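# Sort items into containers matching their sticker colors

## Task

Put every item into the container whose color is the same as the color of the sticker on that item.

## Robot and tools

Robots: four identical i2rt Big YAM arms named arm1, arm2, arm3 and arm4. Each has six revolute joints, a two-finger gripper and a wrist camera (arm1_cam_wrist to arm4_cam_wrist). Four fixed room cameras are also available: cam_room_a1, cam_room_a2, cam_room_b1, cam_room_b2. Reach is roughly 1.0 m from the joint1 axis. Each foot (base_link) faces along its own +x. Feet in the scene frame (metres, quaternion w,x,y,z): arm1 (-0.644, +1.377, +0.914) q(+0.682, +0.007, +0.004, +0.731); arm2 (-0.655, -0.555, +0.928) q(+0.747, +0.002, +0.000, -0.665); arm3 (+0.651, -1.332, +0.868) q(+0.663, -0.004, -0.006, -0.748); arm4 (+0.648, +0.477, +0.879) q(+0.687, +0.001, +0.003, +0.727).

Frame: one shared scene frame, origin on the floor, +z up, lengths in metres. The hand point sits between the finger pads, about 1 cm back from the tips. In the hand's own axes the fingers point along +z and open and close along y. Printed hand positions can be off, more so when the arm is stretched.

move: optional keys arm1..arm4 and cameras. Each arm key takes an object with any of: joints, target, speed. An arm you omit receives nothing new but may still be driving toward its earlier targets.
- joints: absolute targets by name. joint1_rad -2.879..2.879 (yaw about the foot, positive counter-clockwise seen from above, 0 = along the foot's +x); joint2_rad 0..3.141 (shoulder, 0 = upper arm back and roughly level, positive raises then swings forward); joint3_rad 0..3.019 (elbow, 0 = folded, positive opens); joint4_rad -1.692..1.57 (hand pitch, positive tips fingers up); joint5_rad -1.57..1.57 (sideways swing, positive to the arm's right); joint6_rad -2.094..2.094 (roll, positive clockwise viewed from behind the hand); all in radians. gripper_m 0..0.093 is the fingertip gap in metres. 'Done' tolerances: ±0.045, ±0.14, ±0.09, ±0.055, ±0.03, ±0.035 rad, gripper ±0.003 m.
- target: one list of 7 numbers per arm, [x, y, z, qw, qx, qy, qz], an absolute hand pose in the scene frame (metres), in the same form the result's hand line prints. The hand moves in a straight line from its hand_target toward it. When target is given, joints may contain only gripper_m.
- speed: top path speed in m/s, 0.002..0.5, default 0.25; only allowed with target. Rotation is capped at twice that value in rad/s.
All motions of an action start at once; all hand paths finish together, paced by the slowest. A path lasts 0.5 to 10 s and an action at most 15 s. Each step the commanded pose is clipped to within 100 mm and 20 degrees of the measured hand, then solved by damped IK (position preferred). Expect the hand to lag, drift, overshoot speed near full stretch, and end a centimetre or more off. Paths do not avoid obstacles or other arms. cameras: list of names, omitted/null/["all"] = all, [] = none. An unknown key or camera name makes the call invalid; an out-of-range value gets it refused. A refused call, or a stop that interrupts it, cancels any later move, wait or finished_scene in the same reply.

wait: seconds 0..10, plus cameras as in move; nothing new is commanded. A move with no action also returns full state and images.
zoom_image: camera name and region [x0, y0, x1, y1] in pixels from the top-left, at most 504 by 504; only cameras in the latest images.
read_manual: section "licences" only; no motion.
finished_scene: scene number; irreversible. After ending scene 1, make no further calls in that reply.

Reading results: the 'move' line lists each arm sent a motion with 'done' or its worst status. joint_status and hand_status words: off_target (stopped short, may still push), time_out (arm joints keep nearby targets and keep pushing; on_its_own lists them, and 'held at' is a target, not a reading; send the reported position to relax), not_followed (a safety check withheld the command; see 'joint command not followed' or 'pose unreachable'; the robot may retry until new targets or a free path), limit_stop_at_motor_heat (resend the target). Arms under 'as last shown' were not commanded; their lines repeat earlier values. The 'pictures' line gives image order; images can trail the state slightly. Joint velocities are rad/s (gripper m/s); 'within noise' means still. Joint torques follow joint order, include gravity and offsets, and numbers 3 and 4 wrap at ±28 N m. hand_target is the pose at the held joint targets.

Gripper: closed on nothing it reads 0.000-0.003. Gripping something hard at full force reads up to about 0.005 narrower (some up to 0.002 wider). Commanding about 0.005 below the first-contact reading gives full force (roughly 50-64 N per pad); go deeper for soft, small or round items, but soft items get crushed. Release by commanding well above the reading.

Avoid: knocking any object out of the work area or onto the floor; hard contact or squeezing between two arms, including closing a gripper on another arm's fingers (the self/inter-arm check can be late and ignores fingers, housings and cameras); dropping items or opening while they move; slamming into fixed or heavy things; pushing endlessly into contact or unreachable poses. Stretched or loaded arms heat up: MOTOR HOT appears at 85 °C and at 100 °C the arm goes limp for 30-60 s (OVER-TEMPERATURE FAULT), sometimes without warning. Loose objects may get a brief random nudge. The scene keeps running while you compose replies, with robots holding their last command, so the finished state must be stable without the robots. Smooth, economical motion is preferred.

Each tool is called after ">>>" by a JSON object that holds its "name" and its "arguments", one argument or row to a line.

## Session

>>> {"name": "move", "arguments": {
  "arm1": {"joints":{"joint1_rad":1.5,"joint2_rad":1.316,"joint3_rad":1.301,"joint4_rad":-1.067,"joint5_rad":0,"joint6_rad":0}},
  "arm2": {"joints":{"joint1_rad":-1.69,"joint2_rad":1.316,"joint3_rad":1.301,"joint4_rad":-1.067,"joint5_rad":0,"joint6_rad":0}},
  "arm3": {"joints":{"joint1_rad":1.69,"joint2_rad":1.316,"joint3_rad":1.301,"joint4_rad":-1.067,"joint5_rad":0,"joint6_rad":0}},
  "arm4": {"joints":{"joint1_rad":-1.63,"joint2_rad":1.316,"joint3_rad":1.301,"joint4_rad":-1.067,"joint5_rad":0,"joint6_rad":0}}
}}

Scene clock: 1.93 s.
Joint torques (N m): arm1=[-1.85 -9.99 12.75 1.51 0.06 -0.02] | arm2=[1.14 -13.86 12.23 1.92 -0.07 0.18] | arm3=[1.38 -12.34 11.25 0.91 0.11 -0.11] | arm4=[1.49 -13.63 10.96 1.01 0.07 -0.07]
Motor temperatures (°C): arm1=[21 24 27 23 21 21 21] | arm2=[23 24 26 22 22 20 23] | arm3=[24 23 24 23 24 23 23] | arm4=[22 22 23 22 24 21 24]
Heat: arm1: hottest joint3_rad 27 °C; arm2: hottest joint3_rad 26 °C; arm3: hottest joint1_rad 24 °C; arm4: hottest joint5_rad 24 °C.
move: arm1 done; arm2 done; arm3 done; arm4 done
Joint velocities: within noise
arm1.joint_positions: joint1_rad=+1.503 joint2_rad=+1.332 joint3_rad=+1.286 joint4_rad=-1.077 joint5_rad=-0.002 joint6_rad=+0.007 gripper_m=+0.09399
arm1.joint_status: all done
arm1.hand: x=-1.1266 y=+1.3763 z=+1.1953 quat_wxyz=(+0.001, +0.973, -0.003, -0.230) (m; scene frame)
arm1.hand_target: x=-1.1296 y=+1.3779 z=+1.2111 quat_wxyz=(-0.001, +0.968, -0.001, -0.250) (m; scene frame)
arm1.hand_status: not commanded
arm2.joint_positions: joint1_rad=-1.697 joint2_rad=+1.329 joint3_rad=+1.290 joint4_rad=-1.073 joint5_rad=+0.001 joint6_rad=-0.013 gripper_m=+0.09398
arm2.joint_status: all done
arm2.hand: x=-1.1442 y=-0.5511 z=+1.2046 quat_wxyz=(+0.005, -0.974, -0.002, +0.226) (m; scene frame)
arm2.hand_target: x=-1.1461 y=-0.5546 z=+1.2167 quat_wxyz=(+0.002, -0.970, +0.001, +0.241) (m; scene frame)
arm2.hand_status: not commanded
arm3.joint_positions: joint1_rad=+1.687 joint2_rad=+1.318 joint3_rad=+1.278 joint4_rad=-1.067 joint5_rad=-0.002 joint6_rad=+0.006 gripper_m=+0.09398
arm3.joint_status: all done
arm3.hand: x=+1.1363 y=-1.3301 z=+1.1453 quat_wxyz=(-0.231, -0.003, -0.973, +0.005) (m; scene frame)
arm3.hand_target: x=+1.1412 y=-1.3289 z=+1.1575 quat_wxyz=(-0.243, +0.001, -0.970, +0.007) (m; scene frame)
arm3.hand_status: not commanded
arm4.joint_positions: joint1_rad=-1.637 joint2_rad=+1.333 joint3_rad=+1.272 joint4_rad=-1.074 joint5_rad=+0.001 joint6_rad=+0.014 gripper_m=+0.09398
arm4.joint_status: all done
arm4.hand: x=+1.1338 y=+0.4731 z=+1.1433 quat_wxyz=(-0.214, -0.011, -0.977, +0.002) (m; scene frame)
arm4.hand_target: x=+1.1398 y=+0.4766 z=+1.1663 quat_wxyz=(-0.240, -0.001, -0.971, +0.002) (m; scene frame)
arm4.hand_status: not commanded
pictures: arm1_cam_wrist, arm2_cam_wrist, arm3_cam_wrist, arm4_cam_wrist, cam_room_a1, cam_room_a2, cam_room_b1, cam_room_b2
Images, in order (width x height): arm1_cam_wrist 672x504, arm2_cam_wrist 672x504, arm3_cam_wrist 672x504, arm4_cam_wrist 672x504, cam_room_a1 672x504, cam_room_a2 672x504, cam_room_b1 672x504, cam_room_b2 672x504.

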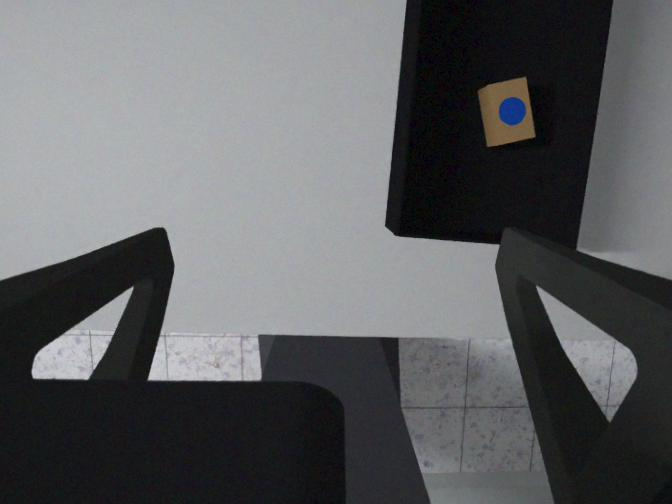

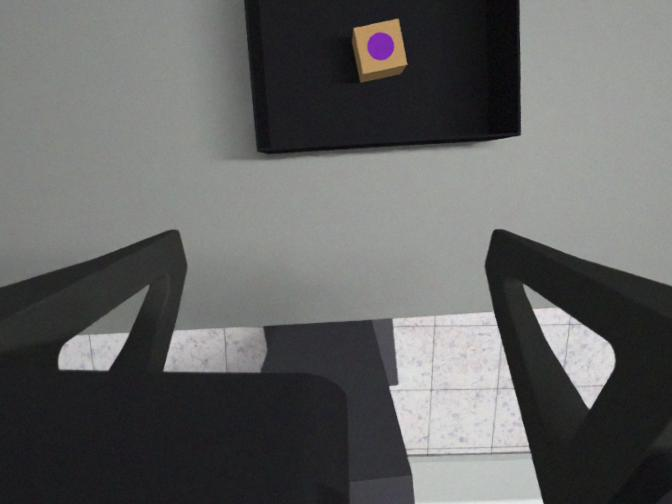

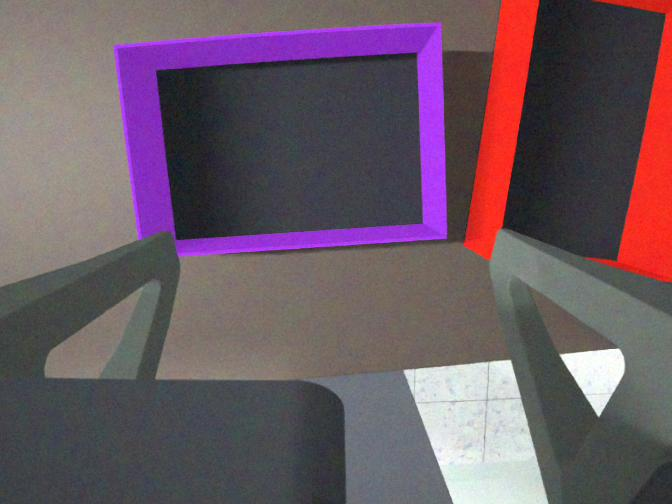

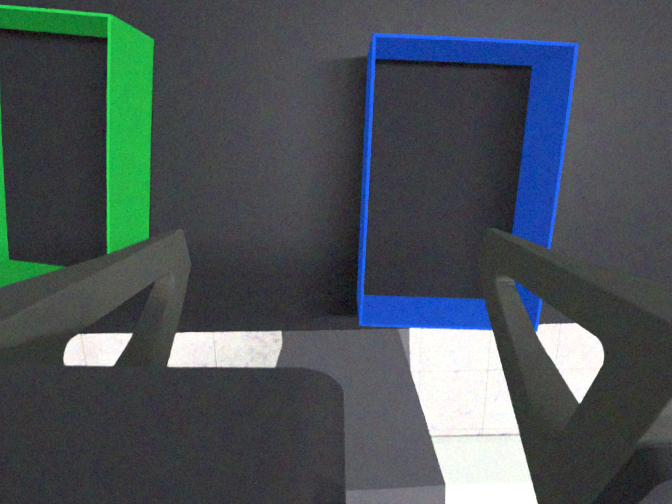

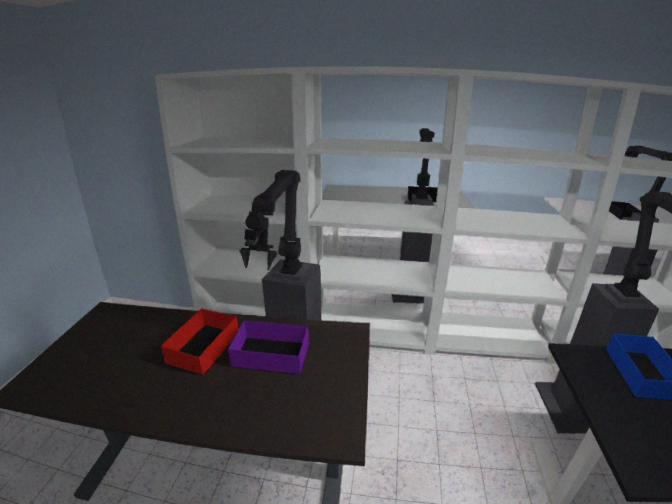

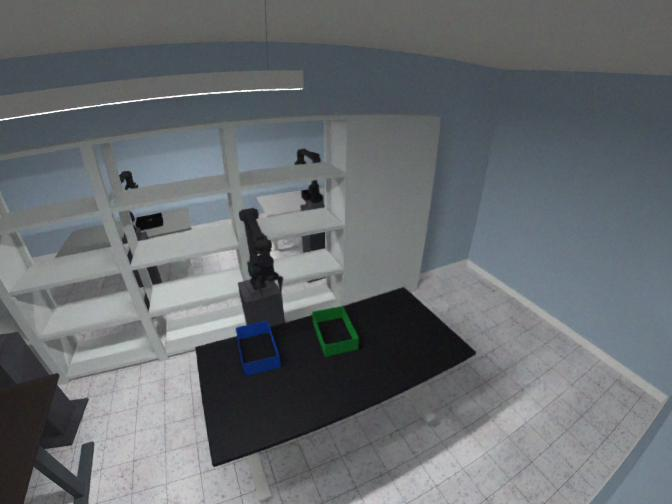

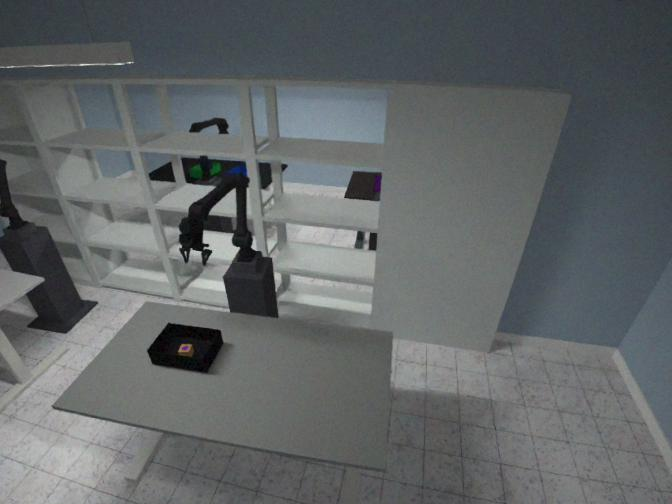

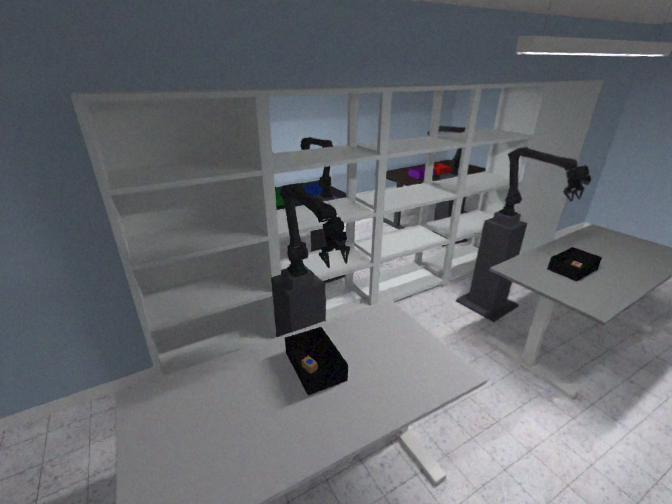

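>>> {"name": "move", "arguments": {
  "arm1": {"target":[-1.23,1.565,0.85,0,0.9936,0.113,0],"speed":0.35},
  "arm2": {"target":[-1.312,-0.502,0.85,0,0.9954,0.0958,0],"speed":0.35},
  "cameras": ["arm1_cam_wrist","arm2_cam_wrist"]
}}

Scene clock: 23.60 s.
Joint torques (N m): arm1=[-1.73 -19.02 12.51 -0.06 0.01 -0.09] | arm2=[0.09 -24.06 12.77 0.12 0.1 -0.1] | arm3=[1.38 -12.16 11.26 0.91 0.12 -0.12] | arm4=[1.14 -13.57 11 0.98 0.06 -0.08]
Motor temperatures (°C): arm1=[21 24 29 23 21 21 21] | arm2=[23 24 29 22 22 20 23] | arm3=[24 24 26 23 24 23 23] | arm4=[22 22 26 22 24 21 24]
Heat: arm1: hottest joint3_rad 29 °C; arm2: hottest joint3_rad 29 °C; arm3: hottest joint3_rad 26 °C; arm4: hottest joint3_rad 26 °C.
move: arm1 off_target; arm2 off_target
Joint velocities: within noise
arm1.joint_positions: joint1_rad=+1.194 joint2_rad=+2.227 joint3_rad=+1.560 joint4_rad=-0.969 joint5_rad=+0.002 joint6_rad=-0.526 gripper_m=+0.09399
arm1.joint_status: not commanded
arm1.hand: x=-1.2077 y=+1.5572 z=+0.8286 quat_wxyz=(+0.010, +0.994, +0.109, +0.022) (m; scene frame)
arm1.hand_target: x=-1.2290 y=+1.5647 z=+0.8506 quat_wxyz=(+0.000, +0.994, +0.113, +0.000) (m; scene frame)
arm1.hand_status: off_target (0.032 m and 2.9 deg from the pose sent, 0.407 m and 29.7 deg at the start)
arm2.joint_positions: joint1_rad=-1.760 joint2_rad=+2.307 joint3_rad=+1.738 joint4_rad=-1.028 joint5_rad=-0.006 joint6_rad=-0.257 gripper_m=+0.09398
arm2.joint_status: not commanded
arm2.hand: x=-1.2950 y=-0.5091 z=+0.8390 quat_wxyz=(-0.004, -0.996, -0.092, -0.013) (m; scene frame)
arm2.hand_target: x=-1.3113 y=-0.5020 z=+0.8504 quat_wxyz=(+0.000, -0.995, -0.096, +0.001) (m; scene frame)
arm2.hand_status: off_target (0.021 m and 1.7 deg from the pose sent, 0.395 m and 28.3 deg at the start)
arm3, arm4: as last shown
pictures: arm1_cam_wrist, arm2_cam_wrist
Images, in order (width x height): arm1_cam_wrist 672x504, arm2_cam_wrist 672x504.

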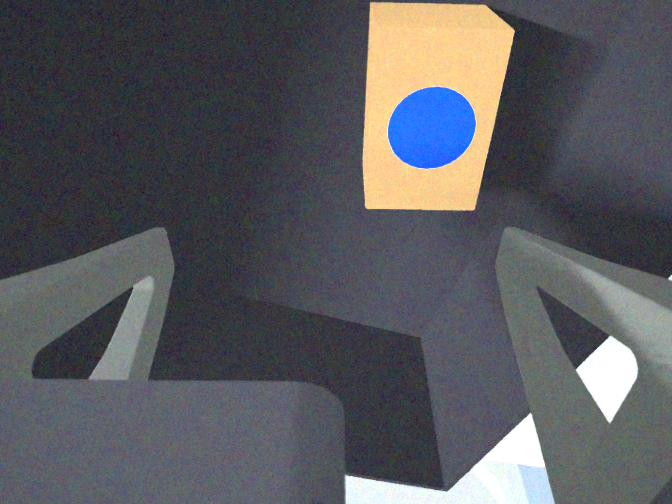

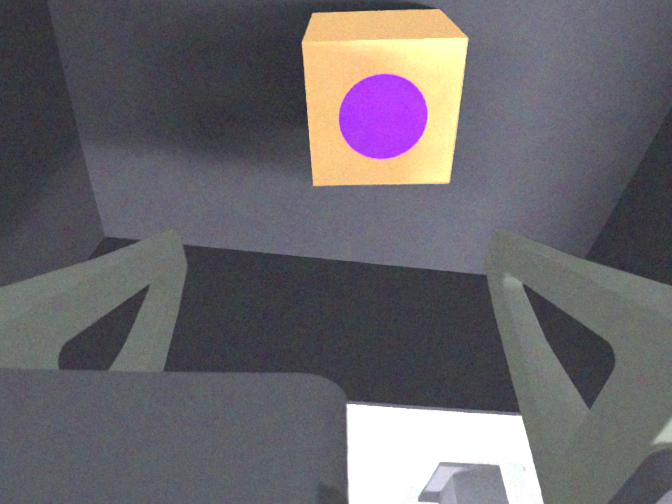

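>>> {"name": "move", "arguments": {
  "arm1": {"target":[-1.251,1.590,0.775,0,0.9936,0.113,0],"speed":0.2},
  "arm2": {"target":[-1.331,-0.488,0.768,0,0.9954,0.0958,0],"speed":0.2},
  "cameras": ["arm1_cam_wrist","arm2_cam_wrist"]
}}

Scene clock: 36.30 s.
Joint torques (N m): arm1=[-2.61 -19.9 11.81 0.65 0.01 -0.08] | arm2=[0.32 -24.59 12.22 0.88 0.09 -0.09] | arm3=[1.32 -12.22 11.26 0.87 0.12 -0.11] | arm4=[1.26 -13.51 10.95 0.95 0.03 -0.1]
Motor temperatures (°C): arm1=[21 25 30 23 21 21 21] | arm2=[23 26 30 22 22 20 23] | arm3=[24 24 27 23 24 23 23] | arm4=[22 22 27 22 24 21 24]
Heat: arm1: hottest joint3_rad 30 °C; arm2: hottest joint3_rad 30 °C; arm3: hottest joint3_rad 27 °C; arm4: hottest joint3_rad 27 °C.
move: arm1 off_target; arm2 off_target
Joint velocities: within noise
arm1.joint_positions: joint1_rad=+1.172 joint2_rad=+2.401 joint3_rad=+1.673 joint4_rad=-0.920 joint5_rad=+0.002 joint6_rad=-0.554 gripper_m=+0.09399
arm1.joint_status: not commanded
arm1.hand: x=-1.2261 y=+1.5773 z=+0.7584 quat_wxyz=(+0.013, +0.993, +0.112, +0.028) (m; scene frame)
arm1.hand_target: x=-1.2498 y=+1.5896 z=+0.7758 quat_wxyz=(+0.000, +0.994, +0.113, +0.000) (m; scene frame)
arm1.hand_status: off_target (0.033 m and 3.5 deg from the pose sent, 0.076 m and 2.9 deg at the start)
arm2.joint_positions: joint1_rad=-1.780 joint2_rad=+2.474 joint3_rad=+1.838 joint4_rad=-0.971 joint5_rad=-0.006 joint6_rad=-0.275 gripper_m=+0.09398
arm2.joint_status: not commanded
arm2.hand: x=-1.3115 y=-0.4947 z=+0.7639 quat_wxyz=(-0.005, -0.996, -0.091, -0.019) (m; scene frame)
arm2.hand_target: x=-1.3302 y=-0.4881 z=+0.7686 quat_wxyz=(+0.000, -0.995, -0.096, +0.000) (m; scene frame)
arm2.hand_status: off_target (0.021 m and 2.3 deg from the pose sent, 0.082 m and 1.7 deg at the start)
arm3, arm4: as last shown
pictures: arm1_cam_wrist, arm2_cam_wrist
Images, in order (width x height): arm1_cam_wrist 672x504, arm2_cam_wrist 672x504.

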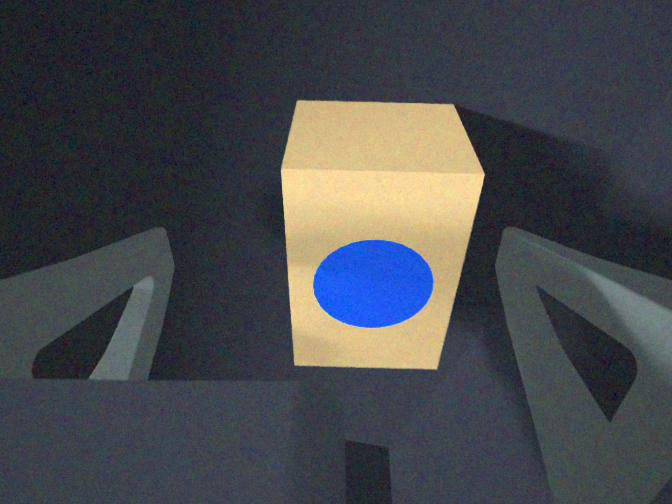

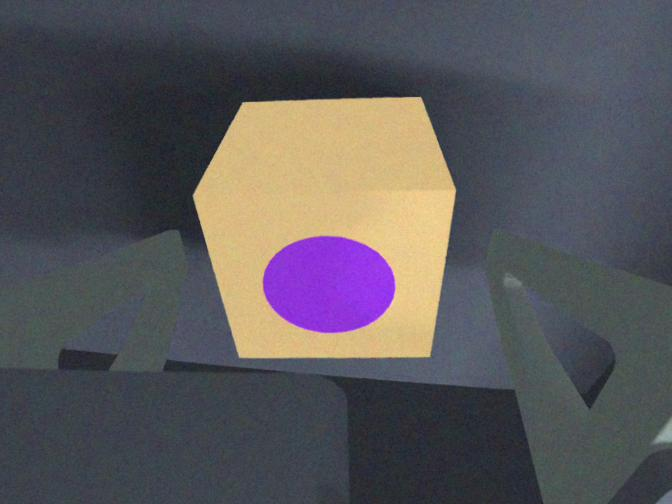

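>>> {"name": "move", "arguments": {
  "arm1": {"joints":{"gripper_m":0.027}},
  "arm2": {"joints":{"gripper_m":0.038}},
  "cameras": ["arm1_cam_wrist","arm2_cam_wrist"]
}}

>>> {"name": "move", "arguments": {
  "arm1": {"target":[-1.13,1.53,1.06,0,0.9936,0.113,0],"speed":0.35},
  "arm2": {"target":[-1.17,-0.50,1.06,0,0.9954,0.0958,0],"speed":0.35},
  "arm3": {"joints":{"joint1_rad":0.0,"joint2_rad":0.432,"joint3_rad":0.512,"joint4_rad":-0.2,"joint5_rad":0,"joint6_rad":0}},
  "arm4": {"joints":{"joint1_rad":0.0,"joint2_rad":0.432,"joint3_rad":0.512,"joint4_rad":-0.2,"joint5_rad":0,"joint6_rad":0}},
  "cameras": ["arm1_cam_wrist","arm2_cam_wrist"]
}}

Scene clock: 47.23 s.
Joint torques (N m): arm1=[-2.32 -20.37 11.81 0.68 0 -0.03] | arm2=[0.21 -24.59 12.18 0.9 0.06 -0.07] | arm3=[1.38 -12.45 11.22 0.91 0.12 -0.11] | arm4=[0.85 -13.39 10.88 1.06 0.07 -0.08]
Motor temperatures (°C): arm1=[21 26 30 23 21 21 21] | arm2=[23 26 30 22 22 20 23] | arm3=[24 24 28 23 24 23 23] | arm4=[22 22 28 22 24 21 24]
Heat: arm1: hottest joint3_rad 30 °C; arm2: hottest joint3_rad 30 °C; arm3: hottest joint3_rad 28 °C; arm4: hottest joint3_rad 28 °C.
move: arm1 off_target; arm2 off_target
Joint velocities: within noise
arm1.joint_positions: joint1_rad=+1.172 joint2_rad=+2.401 joint3_rad=+1.673 joint4_rad=-0.920 joint5_rad=+0.003 joint6_rad=-0.554 gripper_m=+0.04291
arm1.joint_status: gripper_m off_target (ended at +0.04295, target +0.02700)
arm1.hand: x=-1.2262 y=+1.5776 z=+0.7585 quat_wxyz=(+0.013, +0.993, +0.112, +0.028) (m; scene frame)
arm1.hand_target: x=-1.2498 y=+1.5897 z=+0.7758 quat_wxyz=(+0.000, +0.994, +0.113, +0.000) (m; scene frame)
arm1.hand_status: not commanded
arm2.joint_positions: joint1_rad=-1.780 joint2_rad=+2.474 joint3_rad=+1.839 joint4_rad=-0.971 joint5_rad=-0.005 joint6_rad=-0.276 gripper_m=+0.05334
arm2.joint_status: gripper_m off_target (ended at +0.05336, target +0.03800)
arm2.hand: x=-1.3120 y=-0.4945 z=+0.7642 quat_wxyz=(-0.004, -0.996, -0.092, -0.018) (m; scene frame)
arm2.hand_target: x=-1.3303 y=-0.4880 z=+0.7687 quat_wxyz=(+0.000, -0.995, -0.096, +0.000) (m; scene frame)
arm2.hand_status: not commanded
arm3, arm4: as last shown
pictures: arm1_cam_wrist, arm2_cam_wrist
Images, in order (width x height): arm1_cam_wrist 672x504, arm2_cam_wrist 672x504.

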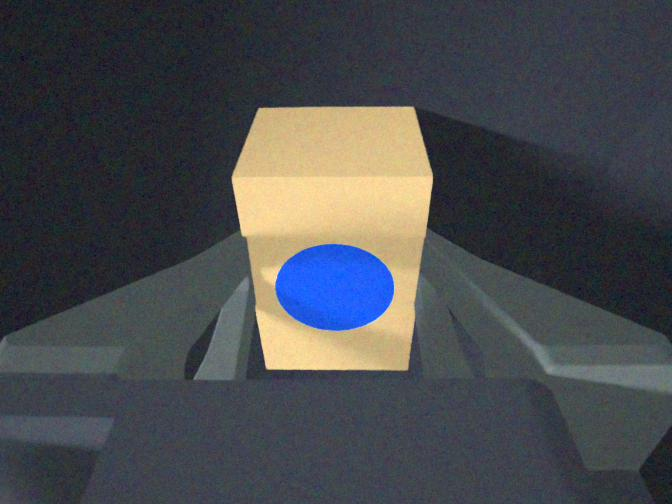

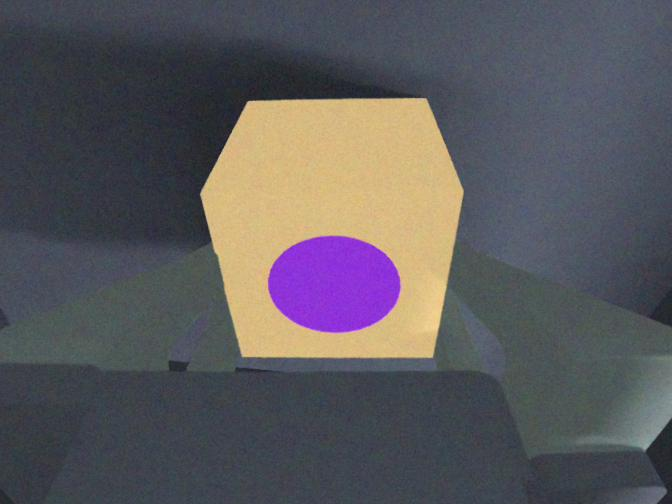

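Scene clock: 49.07 s.
Joint torques (N m): arm1=[-1.03 -12.98 10.58 0.01 -0.02 0.11] | arm2=[-0.03 -17.2 9.32 0.27 0.02 -0.09] | arm3=[0.62 0.15 9.78 2.62 -0.08 -0.12] | arm4=[1.14 0.03 9.99 2.21 0.16 -0.06]
Motor temperatures (°C): arm1=[21 26 30 23 21 21 21] | arm2=[23 26 30 22 22 20 23] | arm3=[24 24 28 23 24 23 23] | arm4=[22 22 29 22 24 21 24]
Heat: arm1: hottest joint3_rad 30 °C; arm2: hottest joint3_rad 30 °C; arm3: hottest joint3_rad 28 °C; arm4: hottest joint3_rad 29 °C.
move: arm1 done; arm2 off_target; arm3 done; arm4 done
Joint velocities: within noise
arm1.joint_positions: joint1_rad=+1.191 joint2_rad=+1.728 joint3_rad=+1.440 joint4_rad=-1.289 joint5_rad=+0.003 joint6_rad=-0.537 gripper_m=+0.04291
arm1.joint_status: not commanded
arm1.hand: x=-1.1296 y=+1.5348 z=+1.0596 quat_wxyz=(-0.002, +0.994, +0.113, -0.004) (m; scene frame)
arm1.hand_target: x=-1.1300 y=+1.5301 z=+1.0599 quat_wxyz=(+0.000, +0.994, +0.113, +0.000) (m; scene frame)
arm1.hand_status: done (0.005 m and 0.6 deg from the pose sent, 0.320 m and 3.5 deg at the start)
arm2.joint_positions: joint1_rad=-1.786 joint2_rad=+1.727 joint3_rad=+1.452 joint4_rad=-1.260 joint5_rad=-0.005 joint6_rad=-0.285 gripper_m=+0.05333
arm2.joint_status: not commanded
arm2.hand: x=-1.1770 y=-0.5048 z=+1.0697 quat_wxyz=(+0.002, -0.996, -0.093, +0.017) (m; scene frame)
arm2.hand_target: x=-1.1700 y=-0.5002 z=+1.0603 quat_wxyz=(+0.000, -0.995, -0.096, +0.000) (m; scene frame)
arm2.hand_status: off_target (0.013 m and 2.0 deg from the pose sent, 0.328 m and 2.2 deg at the start)
arm3.joint_positions: joint1_rad=+0.010 joint2_rad=+0.435 joint3_rad=+0.515 joint4_rad=-0.218 joint5_rad=+0.002 joint6_rad=+0.006 gripper_m=+0.09398
arm3.joint_status: all done
arm3.hand: x=+0.6128 y=-1.6582 z=+1.2198 quat_wxyz=(-0.443, -0.561, -0.497, +0.492) (m; scene frame)
arm3.hand_target: x=+0.6099 y=-1.6577 z=+1.2235 quat_wxyz=(-0.444, -0.557, -0.493, +0.500) (m; scene frame)
arm3.hand_status: not commanded
arm4.joint_positions: joint1_rad=-0.002 joint2_rad=+0.438 joint3_rad=+0.506 joint4_rad=-0.221 joint5_rad=-0.002 joint6_rad=+0.013 gripper_m=+0.09399
arm4.joint_status: all done
arm4.hand: x=+0.6313 y=+0.8121 z=+1.2189 quat_wxyz=(-0.442, +0.548, -0.527, -0.477) (m; scene frame)
arm4.hand_target: x=+0.6312 y=+0.8115 z=+1.2293 quat_wxyz=(-0.453, +0.543, -0.516, -0.482) (m; scene frame)
arm4.hand_status: not commanded
pictures: arm1_cam_wrist, arm2_cam_wrist
Images, in order (width x height): arm1_cam_wrist 672x504, arm2_cam_wrist 672x504.

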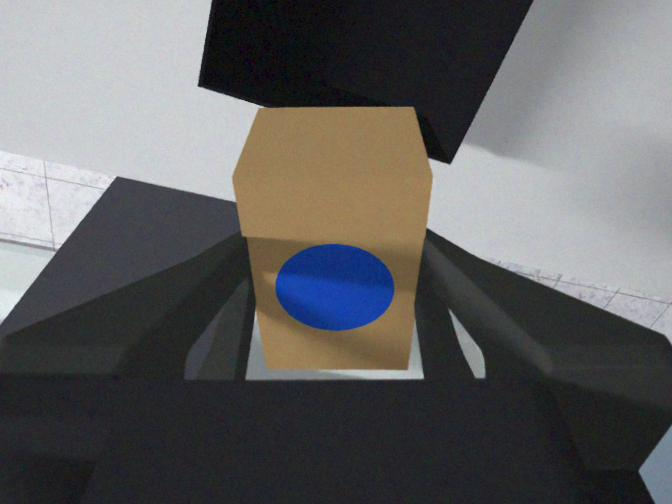

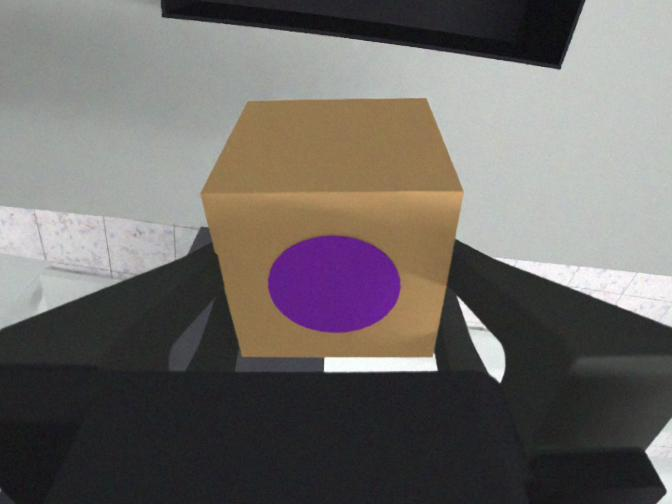

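>>> {"name": "move", "arguments": {
  "arm1": {"joints":{"joint1_rad":0.0,"joint2_rad":0.432,"joint3_rad":0.512,"joint4_rad":-0.29,"joint5_rad":0,"joint6_rad":0}},
  "arm2": {"joints":{"joint1_rad":0.0,"joint2_rad":0.432,"joint3_rad":0.512,"joint4_rad":-0.29,"joint5_rad":0,"joint6_rad":0}},
  "arm3": {"joints":{"joint1_rad":-1.7}},
  "arm4": {"joints":{"joint1_rad":0.905}},
  "cameras": []
}}

>>> {"name": "move", "arguments": {
  "arm1": {"joints":{"joint1_rad":-2.25}},
  "arm2": {"joints":{"joint1_rad":0.916}},
  "cameras": []
}}

>>> {"name": "move", "arguments": {
  "arm1": {"target":[-0.01,0.935,1.08,0.638,0.223,0.709,-0.201],"speed":0.35},
  "arm2": {"target":[-0.012,-0.9375,1.08,0.645,0.197,0.716,-0.178],"speed":0.35},
  "cameras": ["arm1_cam_wrist","arm2_cam_wrist","arm3_cam_wrist","arm4_cam_wrist"]
}}

Scene clock: 61.73 s.
Joint torques (N m): arm1=[-2.32 2.49 12.77 2.66 -0.08 0.11] | arm2=[1.08 -0.97 11.47 3.64 0.15 0.22] | arm3=[0.67 -0.03 9.8 2.66 -0.05 -0.11] | arm4=[0.85 0.15 9.98 2.19 0.09 -0.05]
Motor temperatures (°C): arm1=[21 26 32 23 21 21 22] | arm2=[23 26 30 22 22 20 23] | arm3=[24 24 28 23 24 23 23] | arm4=[22 22 32 22 24 21 24]
Heat: arm1: hottest joint3_rad 32 °C; arm2: hottest joint3_rad 30 °C; arm3: hottest joint3_rad 28 °C; arm4: hottest joint3_rad 32 °C.
move: arm1 done; arm2 done; arm3 done; arm4 done
Joint velocities: within noise
arm1.joint_positions: joint1_rad=+0.005 joint2_rad=+0.433 joint3_rad=+0.505 joint4_rad=-0.314 joint5_rad=+0.002 joint6_rad=-0.008 gripper_m=+0.04295
arm1.joint_status: all done
arm1.hand: x=-0.6621 y=+1.7040 z=+1.2347 quat_wxyz=(-0.419, +0.574, -0.536, -0.455) (m; scene frame)
arm1.hand_target: x=-0.6608 y=+1.7054 z=+1.2447 quat_wxyz=(-0.426, +0.564, -0.533, -0.465) (m; scene frame)
arm1.hand_status: not commanded
arm2.joint_positions: joint1_rad=-0.003 joint2_rad=+0.435 joint3_rad=+0.520 joint4_rad=-0.315 joint5_rad=-0.004 joint6_rad=-0.015 gripper_m=+0.05333
arm2.joint_status: all done
arm2.hand: x=-0.6182 y=-0.8834 z=+1.2545 quat_wxyz=(-0.461, -0.518, -0.590, +0.415) (m; scene frame)
arm2.hand_target: x=-0.6176 y=-0.8839 z=+1.2565 quat_wxyz=(-0.470, -0.518, -0.581, +0.416) (m; scene frame)
arm2.hand_status: not commanded
arm3.joint_positions: joint1_rad=-1.690 joint2_rad=+0.435 joint3_rad=+0.515 joint4_rad=-0.218 joint5_rad=+0.001 joint6_rad=+0.006 gripper_m=+0.09400
arm3.joint_status: all done
arm3.hand: x=+0.3268 y=-1.2469 z=+1.2138 quat_wxyz=(+0.072, -0.749, +0.097, +0.651) (m; scene frame)
arm3.hand_target: x=+0.3276 y=-1.2439 z=+1.2175 quat_wxyz=(+0.078, -0.743, +0.098, +0.657) (m; scene frame)
arm3.hand_status: not commanded
arm4.joint_positions: joint1_rad=+0.904 joint2_rad=+0.438 joint3_rad=+0.506 joint4_rad=-0.221 joint5_rad=+0.000 joint6_rad=+0.012 gripper_m=+0.09400
arm4.joint_status: all done
arm4.hand: x=+0.3761 y=+0.6704 z=+1.2206 quat_wxyz=(-0.190, +0.721, -0.234, -0.624) (m; scene frame)
arm4.hand_target: x=+0.3763 y=+0.6697 z=+1.2310 quat_wxyz=(-0.197, +0.713, -0.226, -0.634) (m; scene frame)
arm4.hand_status: not commanded
pictures: none
No camera images: "cameras" was empty.

Scene clock: 63.80 s.
Joint torques (N m): arm1=[-1.38 2.37 12.78 2.66 -0.08 0.1] | arm2=[1.03 -1.03 11.51 3.6 0.01 0.2] | arm3=[0.62 0.03 9.81 2.59 -0.04 -0.11] | arm4=[0.85 -0.44 9.98 2.24 0.11 -0.08]
Motor temperatures (°C): arm1=[21 26 32 23 21 21 22] | arm2=[23 26 30 22 22 20 23] | arm3=[24 24 28 23 24 23 23] | arm4=[22 22 32 22 24 21 24]
Heat: arm1: hottest joint3_rad 32 °C; arm2: hottest joint3_rad 30 °C; arm3: hottest joint3_rad 28 °C; arm4: hottest joint3_rad 32 °C.
move: arm1 done; arm2 done
Joint velocities: within noise
arm1.joint_positions: joint1_rad=-2.245 joint2_rad=+0.433 joint3_rad=+0.505 joint4_rad=-0.314 joint5_rad=+0.002 joint6_rad=-0.007 gripper_m=+0.04296
arm1.joint_status: all done
arm1.hand: x=-0.3691 y=+1.1891 z=+1.2288 quat_wxyz=(-0.582, -0.232, -0.757, +0.187) (m; scene frame)
arm1.hand_target: x=-0.3687 y=+1.1872 z=+1.2388 quat_wxyz=(-0.594, -0.233, -0.746, +0.190) (m; scene frame)
arm1.hand_status: not commanded
arm2.joint_positions: joint1_rad=+0.912 joint2_rad=+0.435 joint3_rad=+0.520 joint4_rad=-0.315 joint5_rad=-0.001 joint6_rad=-0.014 gripper_m=+0.05334
arm2.joint_status: all done
arm2.hand: x=-0.3738 y=-0.7264 z=+1.2555 quat_wxyz=(-0.598, -0.205, -0.756, +0.169) (m; scene frame)
arm2.hand_target: x=-0.3727 y=-0.7257 z=+1.2575 quat_wxyz=(-0.607, -0.208, -0.749, +0.166) (m; scene frame)
arm2.hand_status: not commanded
arm3, arm4: as last shown
pictures: none
No camera images: "cameras" was empty.

Scene clock: 65.87 s.
Joint torques (N m): arm1=[-2.78 -16.56 14.24 2.32 -0.03 0.12] | arm2=[1.38 -19.49 13.31 3.48 0.14 0.16] | arm3=[0.5 -0.15 9.84 2.61 -0.06 -0.11] | arm4=[0.91 -0.09 9.98 2.22 0.08 -0.09]
Motor temperatures (°C): arm1=[21 26 32 23 21 21 22] | arm2=[23 26 30 22 22 20 24] | arm3=[24 24 28 23 24 23 23] | arm4=[22 22 33 22 24 21 24]
Heat: arm1: hottest joint3_rad 32 °C; arm2: hottest joint3_rad 30 °C; arm3: hottest joint3_rad 28 °C; arm4: hottest joint3_rad 33 °C.
move: arm1 off_target; arm2 off_target
Joint velocities: within noise
arm1.joint_positions: joint1_rad=-2.245 joint2_rad=+1.980 joint3_rad=+1.198 joint4_rad=+0.615 joint5_rad=+0.000 joint6_rad=-0.002 gripper_m=+0.04296
arm1.joint_status: not commanded
arm1.hand: x=-0.0247 y=+0.9497 z=+1.0436 quat_wxyz=(-0.610, -0.226, -0.734, +0.194) (m; scene frame)
arm1.hand_target: x=-0.0125 y=+0.9368 z=+1.0804 quat_wxyz=(-0.638, -0.223, -0.709, +0.201) (m; scene frame)
arm1.hand_status: off_target (0.042 m and 4.4 deg from the pose sent, 0.464 m and 8.6 deg at the start)
arm2.joint_positions: joint1_rad=+0.912 joint2_rad=+1.966 joint3_rad=+1.119 joint4_rad=+0.675 joint5_rad=+0.000 joint6_rad=-0.014 gripper_m=+0.05334
arm2.joint_status: not commanded
arm2.hand: x=-0.0321 y=-0.9313 z=+1.0532 quat_wxyz=(-0.619, -0.201, -0.738, +0.175) (m; scene frame)
arm2.hand_target: x=-0.0142 y=-0.9363 z=+1.0803 quat_wxyz=(-0.645, -0.197, -0.716, +0.178) (m; scene frame)
arm2.hand_status: off_target (0.034 m and 3.9 deg from the pose sent, 0.454 m and 7.2 deg at the start)
arm3, arm4: as last shown
pictures: arm1_cam_wrist, arm2_cam_wrist, arm3_cam_wrist, arm4_cam_wrist
Images, in order (width x height): arm1_cam_wrist 672x504, arm2_cam_wrist 672x504, arm3_cam_wrist 672x504, arm4_cam_wrist 672x504.

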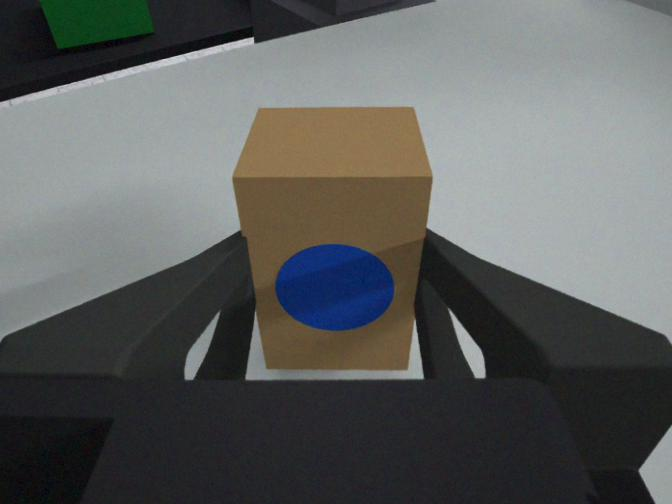

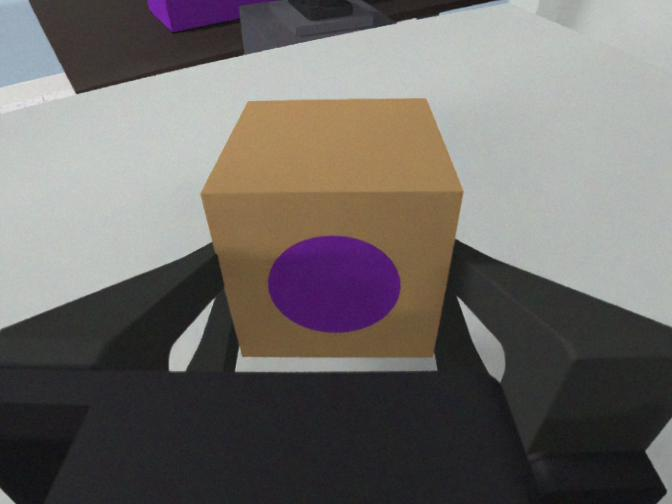

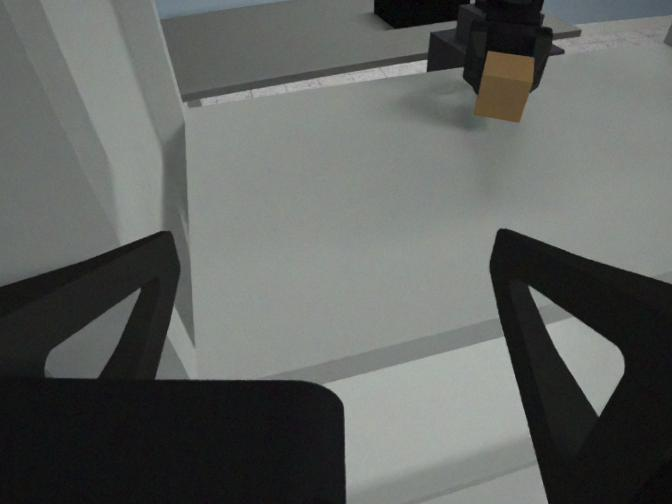

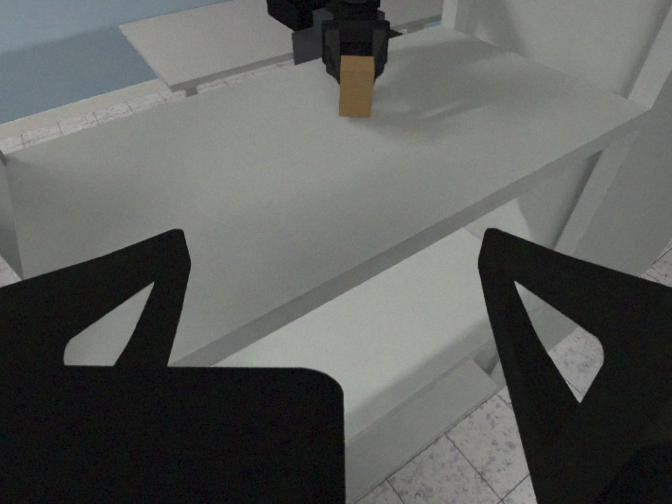

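>>> {"name": "move", "arguments": {
  "arm1": {"target":[-0.01,0.935,1.035,0.638,0.223,0.709,-0.201],"speed":0.12},
  "arm2": {"target":[-0.012,-0.9375,1.035,0.645,0.197,0.716,-0.178],"speed":0.12},
  "cameras": []
}}

>>> {"name": "move", "arguments": {
  "arm1": {"target":[-0.01,0.935,1.02,0.638,0.223,0.709,-0.201],"speed":0.12},
  "arm2": {"target":[-0.012,-0.9375,1.02,0.645,0.197,0.716,-0.178],"speed":0.12},
  "cameras": ["arm3_cam_wrist","arm4_cam_wrist"]
}}

>>> {"name": "zoom_image", "arguments": {
  "camera": "arm3_cam_wrist",
  "region": [440, 0, 580, 160]
}}

>>> {"name": "zoom_image", "arguments": {
  "camera": "arm4_cam_wrist",
  "region": [290, 0, 430, 160]
}}

Scene clock: 74.03 s.
Joint torques (N m): arm1=[-2.32 -14.51 12.56 2.33 0.02 0.09] | arm2=[1.38 -18.55 12.25 3.58 0.11 0.11] | arm3=[0.67 -0.03 9.77 2.59 -0.04 -0.1] | arm4=[0.85 -0.32 10.13 2.17 0.1 -0.07]
Motor temperatures (°C): arm1=[21 26 33 23 21 21 22] | arm2=[23 26 31 22 22 20 24] | arm3=[24 24 28 23 24 23 23] | arm4=[22 22 34 22 24 21 24]
Heat: arm1: hottest joint3_rad 33 °C; arm2: hottest joint3_rad 31 °C; arm3: hottest joint3_rad 28 °C; arm4: hottest joint3_rad 34 °C.
move: arm1 off_target; arm2 off_target
Joint velocities: within noise
arm1.joint_positions: joint1_rad=-2.245 joint2_rad=+2.032 joint3_rad=+1.208 joint4_rad=+0.712 joint5_rad=+0.000 joint6_rad=+0.001 gripper_m=+0.04296
arm1.joint_status: not commanded
arm1.hand: x=-0.0193 y=+0.9459 z=+1.0341 quat_wxyz=(-0.630, -0.222, -0.717, +0.199) (m; scene frame)
arm1.hand_target: x=-0.0108 y=+0.9356 z=+1.0350 quat_wxyz=(-0.638, -0.223, -0.709, +0.201) (m; scene frame)
arm1.hand_status: off_target (0.014 m and 1.3 deg from the pose sent, 0.023 m and 4.4 deg at the start)
arm2.joint_positions: joint1_rad=+0.912 joint2_rad=+2.041 joint3_rad=+1.120 joint4_rad=+0.769 joint5_rad=+0.001 joint6_rad=-0.009 gripper_m=+0.05332
arm2.joint_status: not commanded
arm2.hand: x=-0.0298 y=-0.9327 z=+1.0238 quat_wxyz=(-0.627, -0.201, -0.732, +0.176) (m; scene frame)
arm2.hand_target: x=-0.0133 y=-0.9368 z=+1.0354 quat_wxyz=(-0.645, -0.197, -0.716, +0.178) (m; scene frame)
arm2.hand_status: off_target (0.022 m and 2.8 deg from the pose sent, 0.028 m and 3.9 deg at the start)
arm3, arm4: as last shown
pictures: none
No camera images: "cameras" was empty.

Scene clock: 75.00 s.
Joint torques (N m): arm1=[-2.02 -13.63 11.84 2.03 -0.02 0.06] | arm2=[1.32 -17.03 11.86 3.3 0.11 0.12] | arm3=[0.62 -0.03 9.85 2.61 -0.05 -0.11] | arm4=[1.08 -0.44 10 2.21 0.12 -0.07]
Motor temperatures (°C): arm1=[21 26 33 23 21 21 22] | arm2=[23 26 31 22 22 20 24] | arm3=[24 24 28 23 24 23 23] | arm4=[22 22 34 22 24 21 24]
Heat: arm1: hottest joint3_rad 33 °C; arm2: hottest joint3_rad 31 °C; arm3: hottest joint3_rad 28 °C; arm4: hottest joint3_rad 34 °C.
move: arm1 off_target; arm2 off_target
Joint velocities: within noise
arm1.joint_positions: joint1_rad=-2.245 joint2_rad=+2.051 joint3_rad=+1.213 joint4_rad=+0.750 joint5_rad=+0.000 joint6_rad=+0.003 gripper_m=+0.04296
arm1.joint_status: not commanded
arm1.hand: x=-0.0172 y=+0.9444 z=+1.0325 quat_wxyz=(-0.639, -0.220, -0.709, +0.201) (m; scene frame)
arm1.hand_target: x=-0.0109 y=+0.9357 z=+1.0200 quat_wxyz=(-0.638, -0.223, -0.709, +0.201) (m; scene frame)
arm1.hand_status: off_target (0.017 m and 0.4 deg from the pose sent, 0.020 m and 1.3 deg at the start)
arm2.joint_positions: joint1_rad=+0.912 joint2_rad=+2.056 joint3_rad=+1.126 joint4_rad=+0.806 joint5_rad=+0.001 joint6_rad=-0.009 gripper_m=+0.05332
arm2.joint_status: not commanded
arm2.hand: x=-0.0275 y=-0.9341 z=+1.0249 quat_wxyz=(-0.637, -0.199, -0.723, +0.179) (m; scene frame)
arm2.hand_target: x=-0.0131 y=-0.9369 z=+1.0199 quat_wxyz=(-0.645, -0.197, -0.716, +0.178) (m; scene frame)
arm2.hand_status: off_target (0.017 m and 1.2 deg from the pose sent, 0.019 m and 2.8 deg at the start)
arm3, arm4: as last shown
pictures: arm3_cam_wrist, arm4_cam_wrist
Images, in order (width x height): arm3_cam_wrist 672x504, arm4_cam_wrist 672x504.

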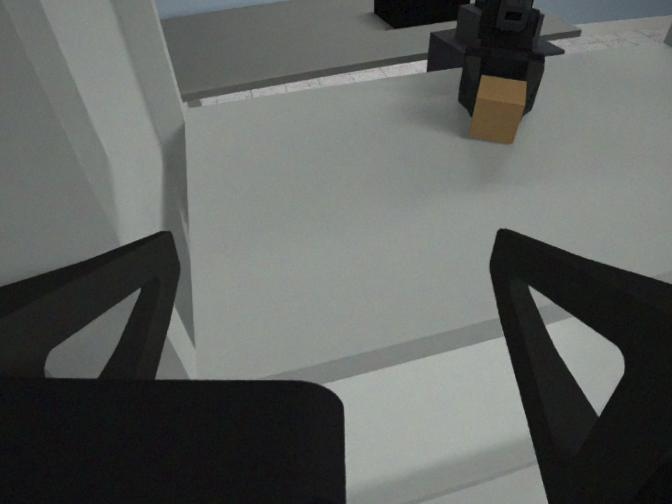

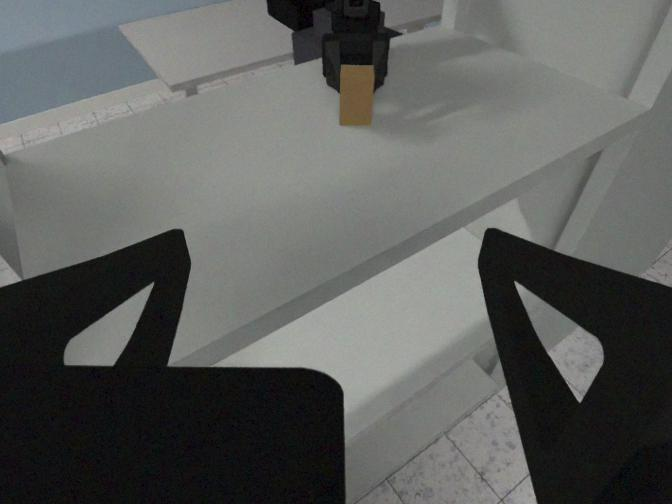

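Scaled by 3.150.

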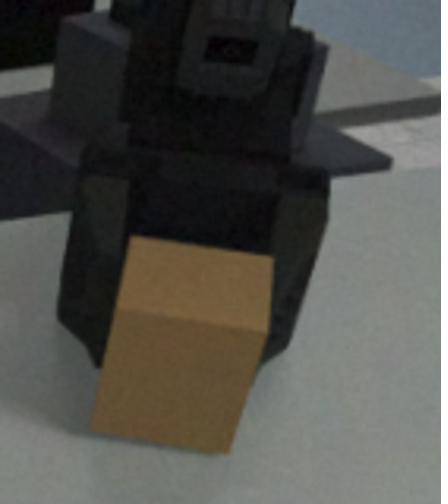

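Scaled by 3.150.

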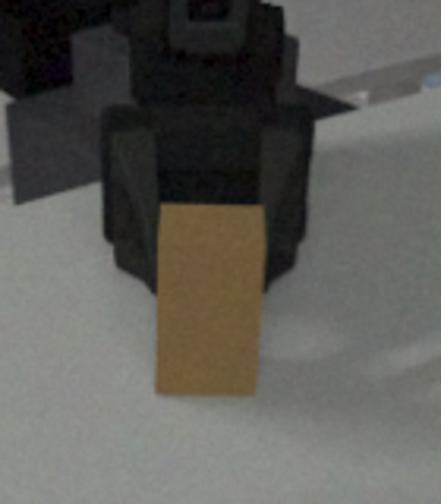

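>>> {"name": "move", "arguments": {
  "arm1": {"joints":{"gripper_m":0.075}},
  "arm2": {"joints":{"gripper_m":0.08}},
  "cameras": []
}}

>>> {"name": "move", "arguments": {
  "arm1": {"target":[-0.37,1.187,1.13,0.600,0.233,0.741,-0.189],"speed":0.35},
  "arm2": {"target":[-0.373,-0.725,1.13,0.606,0.206,0.749,-0.167],"speed":0.35},
  "arm3": {"target":[0.13,-1.024,1.05,0.176,-0.722,0.199,0.639],"speed":0.35},
  "arm4": {"target":[0.125,0.843,1.05,0.199,-0.7145,0.2247,0.632],"speed":0.35},
  "cameras": ["arm1_cam_wrist","arm2_cam_wrist","arm3_cam_wrist","arm4_cam_wrist"]
}}

Scene clock: 86.30 s.
Joint torques (N m): arm1=[-2.43 -15.15 11.75 1.8 0.04 -0.03] | arm2=[1.44 -17.2 11.51 3.28 0.05 0.11] | arm3=[0.56 -0.15 9.8 2.59 -0.05 -0.11] | arm4=[0.73 -0.44 10.04 2.25 0.08 -0.07]
Motor temperatures (°C): arm1=[21 26 32 23 21 21 22] | arm2=[23 27 31 22 22 20 24] | arm3=[24 24 28 23 24 23 23] | arm4=[22 22 35 22 24 21 24]
Heat: arm1: hottest joint3_rad 32 °C; arm2: hottest joint3_rad 31 °C; arm3: hottest joint3_rad 28 °C; arm4: hottest joint3_rad 35 °C.
move: arm1 done; arm2 done
Joint velocities: within noise
arm1.joint_positions: joint1_rad=-2.245 joint2_rad=+2.072 joint3_rad=+1.213 joint4_rad=+0.752 joint5_rad=-0.001 joint6_rad=+0.009 gripper_m=+0.07496
arm1.joint_status: all done
arm1.hand: x=-0.0175 y=+0.9447 z=+1.0175 quat_wxyz=(-0.633, -0.224, -0.714, +0.197) (m; scene frame)
arm1.hand_target: x=-0.0109 y=+0.9357 z=+1.0200 quat_wxyz=(-0.638, -0.223, -0.709, +0.201) (m; scene frame)
arm1.hand_status: not commanded
arm2.joint_positions: joint1_rad=+0.912 joint2_rad=+2.058 joint3_rad=+1.130 joint4_rad=+0.807 joint5_rad=+0.002 joint6_rad=-0.009 gripper_m=+0.07992
arm2.joint_status: all done
arm2.hand: x=-0.0265 y=-0.9350 z=+1.0253 quat_wxyz=(-0.638, -0.199, -0.722, +0.180) (m; scene frame)
arm2.hand_target: x=-0.0131 y=-0.9369 z=+1.0200 quat_wxyz=(-0.645, -0.197, -0.716, +0.178) (m; scene frame)
arm2.hand_status: not commanded
arm3, arm4: as last shown
pictures: none
No camera images: "cameras" was empty.

Scene clock: 88.40 s.
Joint torques (N m): arm1=[-2.61 3.14 13.55 1.44 -0.03 -0.03] | arm2=[1.03 0.09 12.19 1.98 -0.11 0.12] | arm3=[0.5 -13.86 9.89 2.56 0.07 -0.06] | arm4=[1.44 -15.44 9.07 2.17 0.23 -0.09]
Motor temperatures (°C): arm1=[21 26 32 23 21 21 22] | arm2=[23 27 31 22 22 20 24] | arm3=[24 24 28 23 24 23 23] | arm4=[22 22 35 22 24 21 24]
Heat: arm1: hottest joint3_rad 32 °C; arm2: hottest joint3_rad 31 °C; arm3: hottest joint3_rad 28 °C; arm4: hottest joint3_rad 35 °C.
move: arm1 done; arm2 done; arm3 off_target; arm4 off_target
Joint velocities: within noise
arm1.joint_positions: joint1_rad=-2.245 joint2_rad=+0.472 joint3_rad=+0.204 joint4_rad=+0.071 joint5_rad=-0.003 joint6_rad=+0.010 gripper_m=+0.07496
arm1.joint_status: not commanded
arm1.hand: x=-0.3714 y=+1.1907 z=+1.1231 quat_wxyz=(-0.601, -0.233, -0.742, +0.186) (m; scene frame)
arm1.hand_target: x=-0.3702 y=+1.1872 z=+1.1301 quat_wxyz=(-0.600, -0.233, -0.741, +0.189) (m; scene frame)
arm1.hand_status: done (0.008 m and 0.4 deg from the pose sent, 0.442 m and 5.1 deg at the start)
arm2.joint_positions: joint1_rad=+0.912 joint2_rad=+0.498 joint3_rad=+0.181 joint4_rad=+0.126 joint5_rad=+0.002 joint6_rad=-0.009 gripper_m=+0.07993
arm2.joint_status: not commanded
arm2.hand: x=-0.3748 y=-0.7258 z=+1.1328 quat_wxyz=(-0.612, -0.205, -0.744, +0.172) (m; scene frame)
arm2.hand_target: x=-0.3731 y=-0.7250 z=+1.1299 quat_wxyz=(-0.606, -0.206, -0.750, +0.167) (m; scene frame)
arm2.hand_status: done (0.003 m and 1.1 deg from the pose sent, 0.418 m and 5.1 deg at the start)
arm3.joint_positions: joint1_rad=-1.962 joint2_rad=+1.616 joint3_rad=+0.716 joint4_rad=+0.731 joint5_rad=+0.012 joint6_rad=-0.009 gripper_m=+0.09400
arm3.joint_status: not commanded
arm3.hand: x=+0.1387 y=-1.0389 z=+1.0273 quat_wxyz=(+0.165, -0.741, +0.198, +0.620) (m; scene frame)
arm3.hand_target: x=+0.1312 y=-1.0246 z=+1.0503 quat_wxyz=(+0.176, -0.722, +0.199, +0.639) (m; scene frame)
arm3.hand_status: off_target (0.028 m and 3.3 deg from the pose sent, 0.339 m and 17.0 deg at the start)
arm4.joint_positions: joint1_rad=+0.904 joint2_rad=+1.720 joint3_rad=+0.809 joint4_rad=+0.732 joint5_rad=+0.000 joint6_rad=+0.009 gripper_m=+0.09400
arm4.joint_status: not commanded
arm4.hand: x=+0.1381 y=+0.8358 z=+1.0293 quat_wxyz=(-0.188, +0.730, -0.236, -0.614) (m; scene frame)
arm4.hand_target: x=+0.1260 y=+0.8422 z=+1.0502 quat_wxyz=(-0.199, +0.715, -0.225, -0.632) (m; scene frame)
arm4.hand_status: off_target (0.026 m and 3.2 deg from the pose sent, 0.349 m and 1.9 deg at the start)
pictures: arm1_cam_wrist, arm2_cam_wrist, arm3_cam_wrist, arm4_cam_wrist
Images, in order (width x height): arm1_cam_wrist 672x504, arm2_cam_wrist 672x504, arm3_cam_wrist 672x504, arm4_cam_wrist 672x504.

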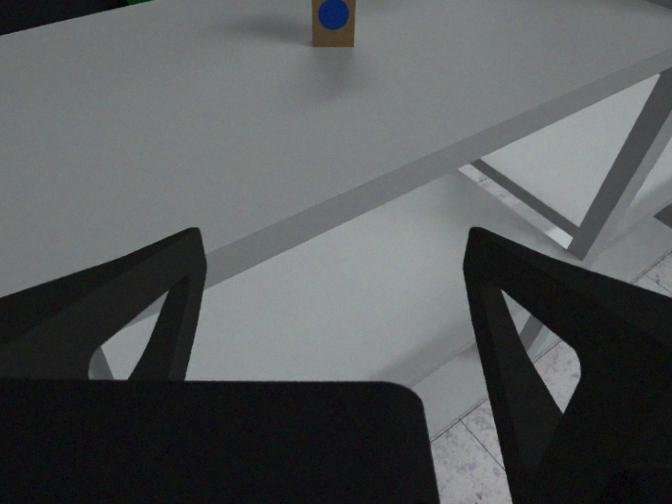

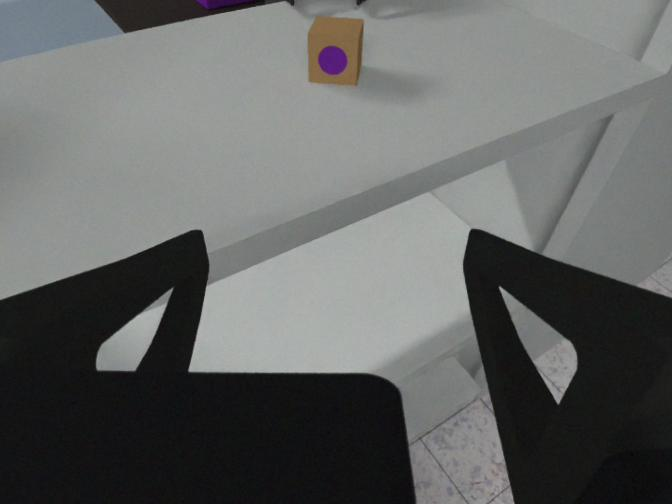

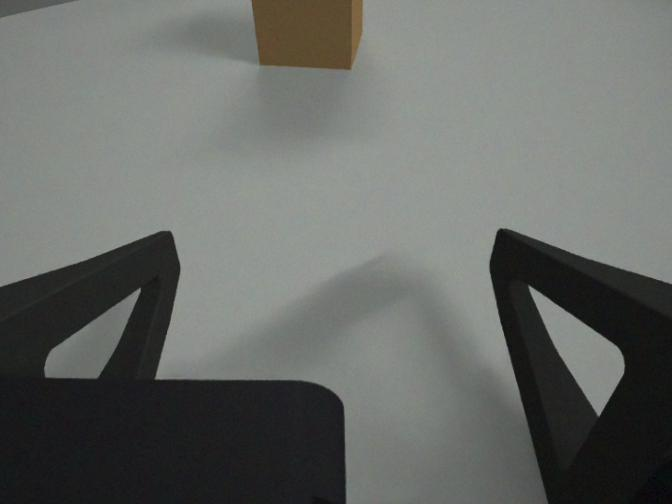

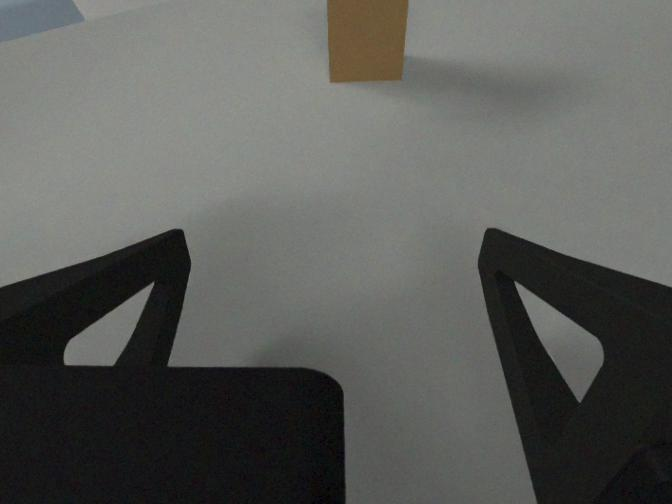

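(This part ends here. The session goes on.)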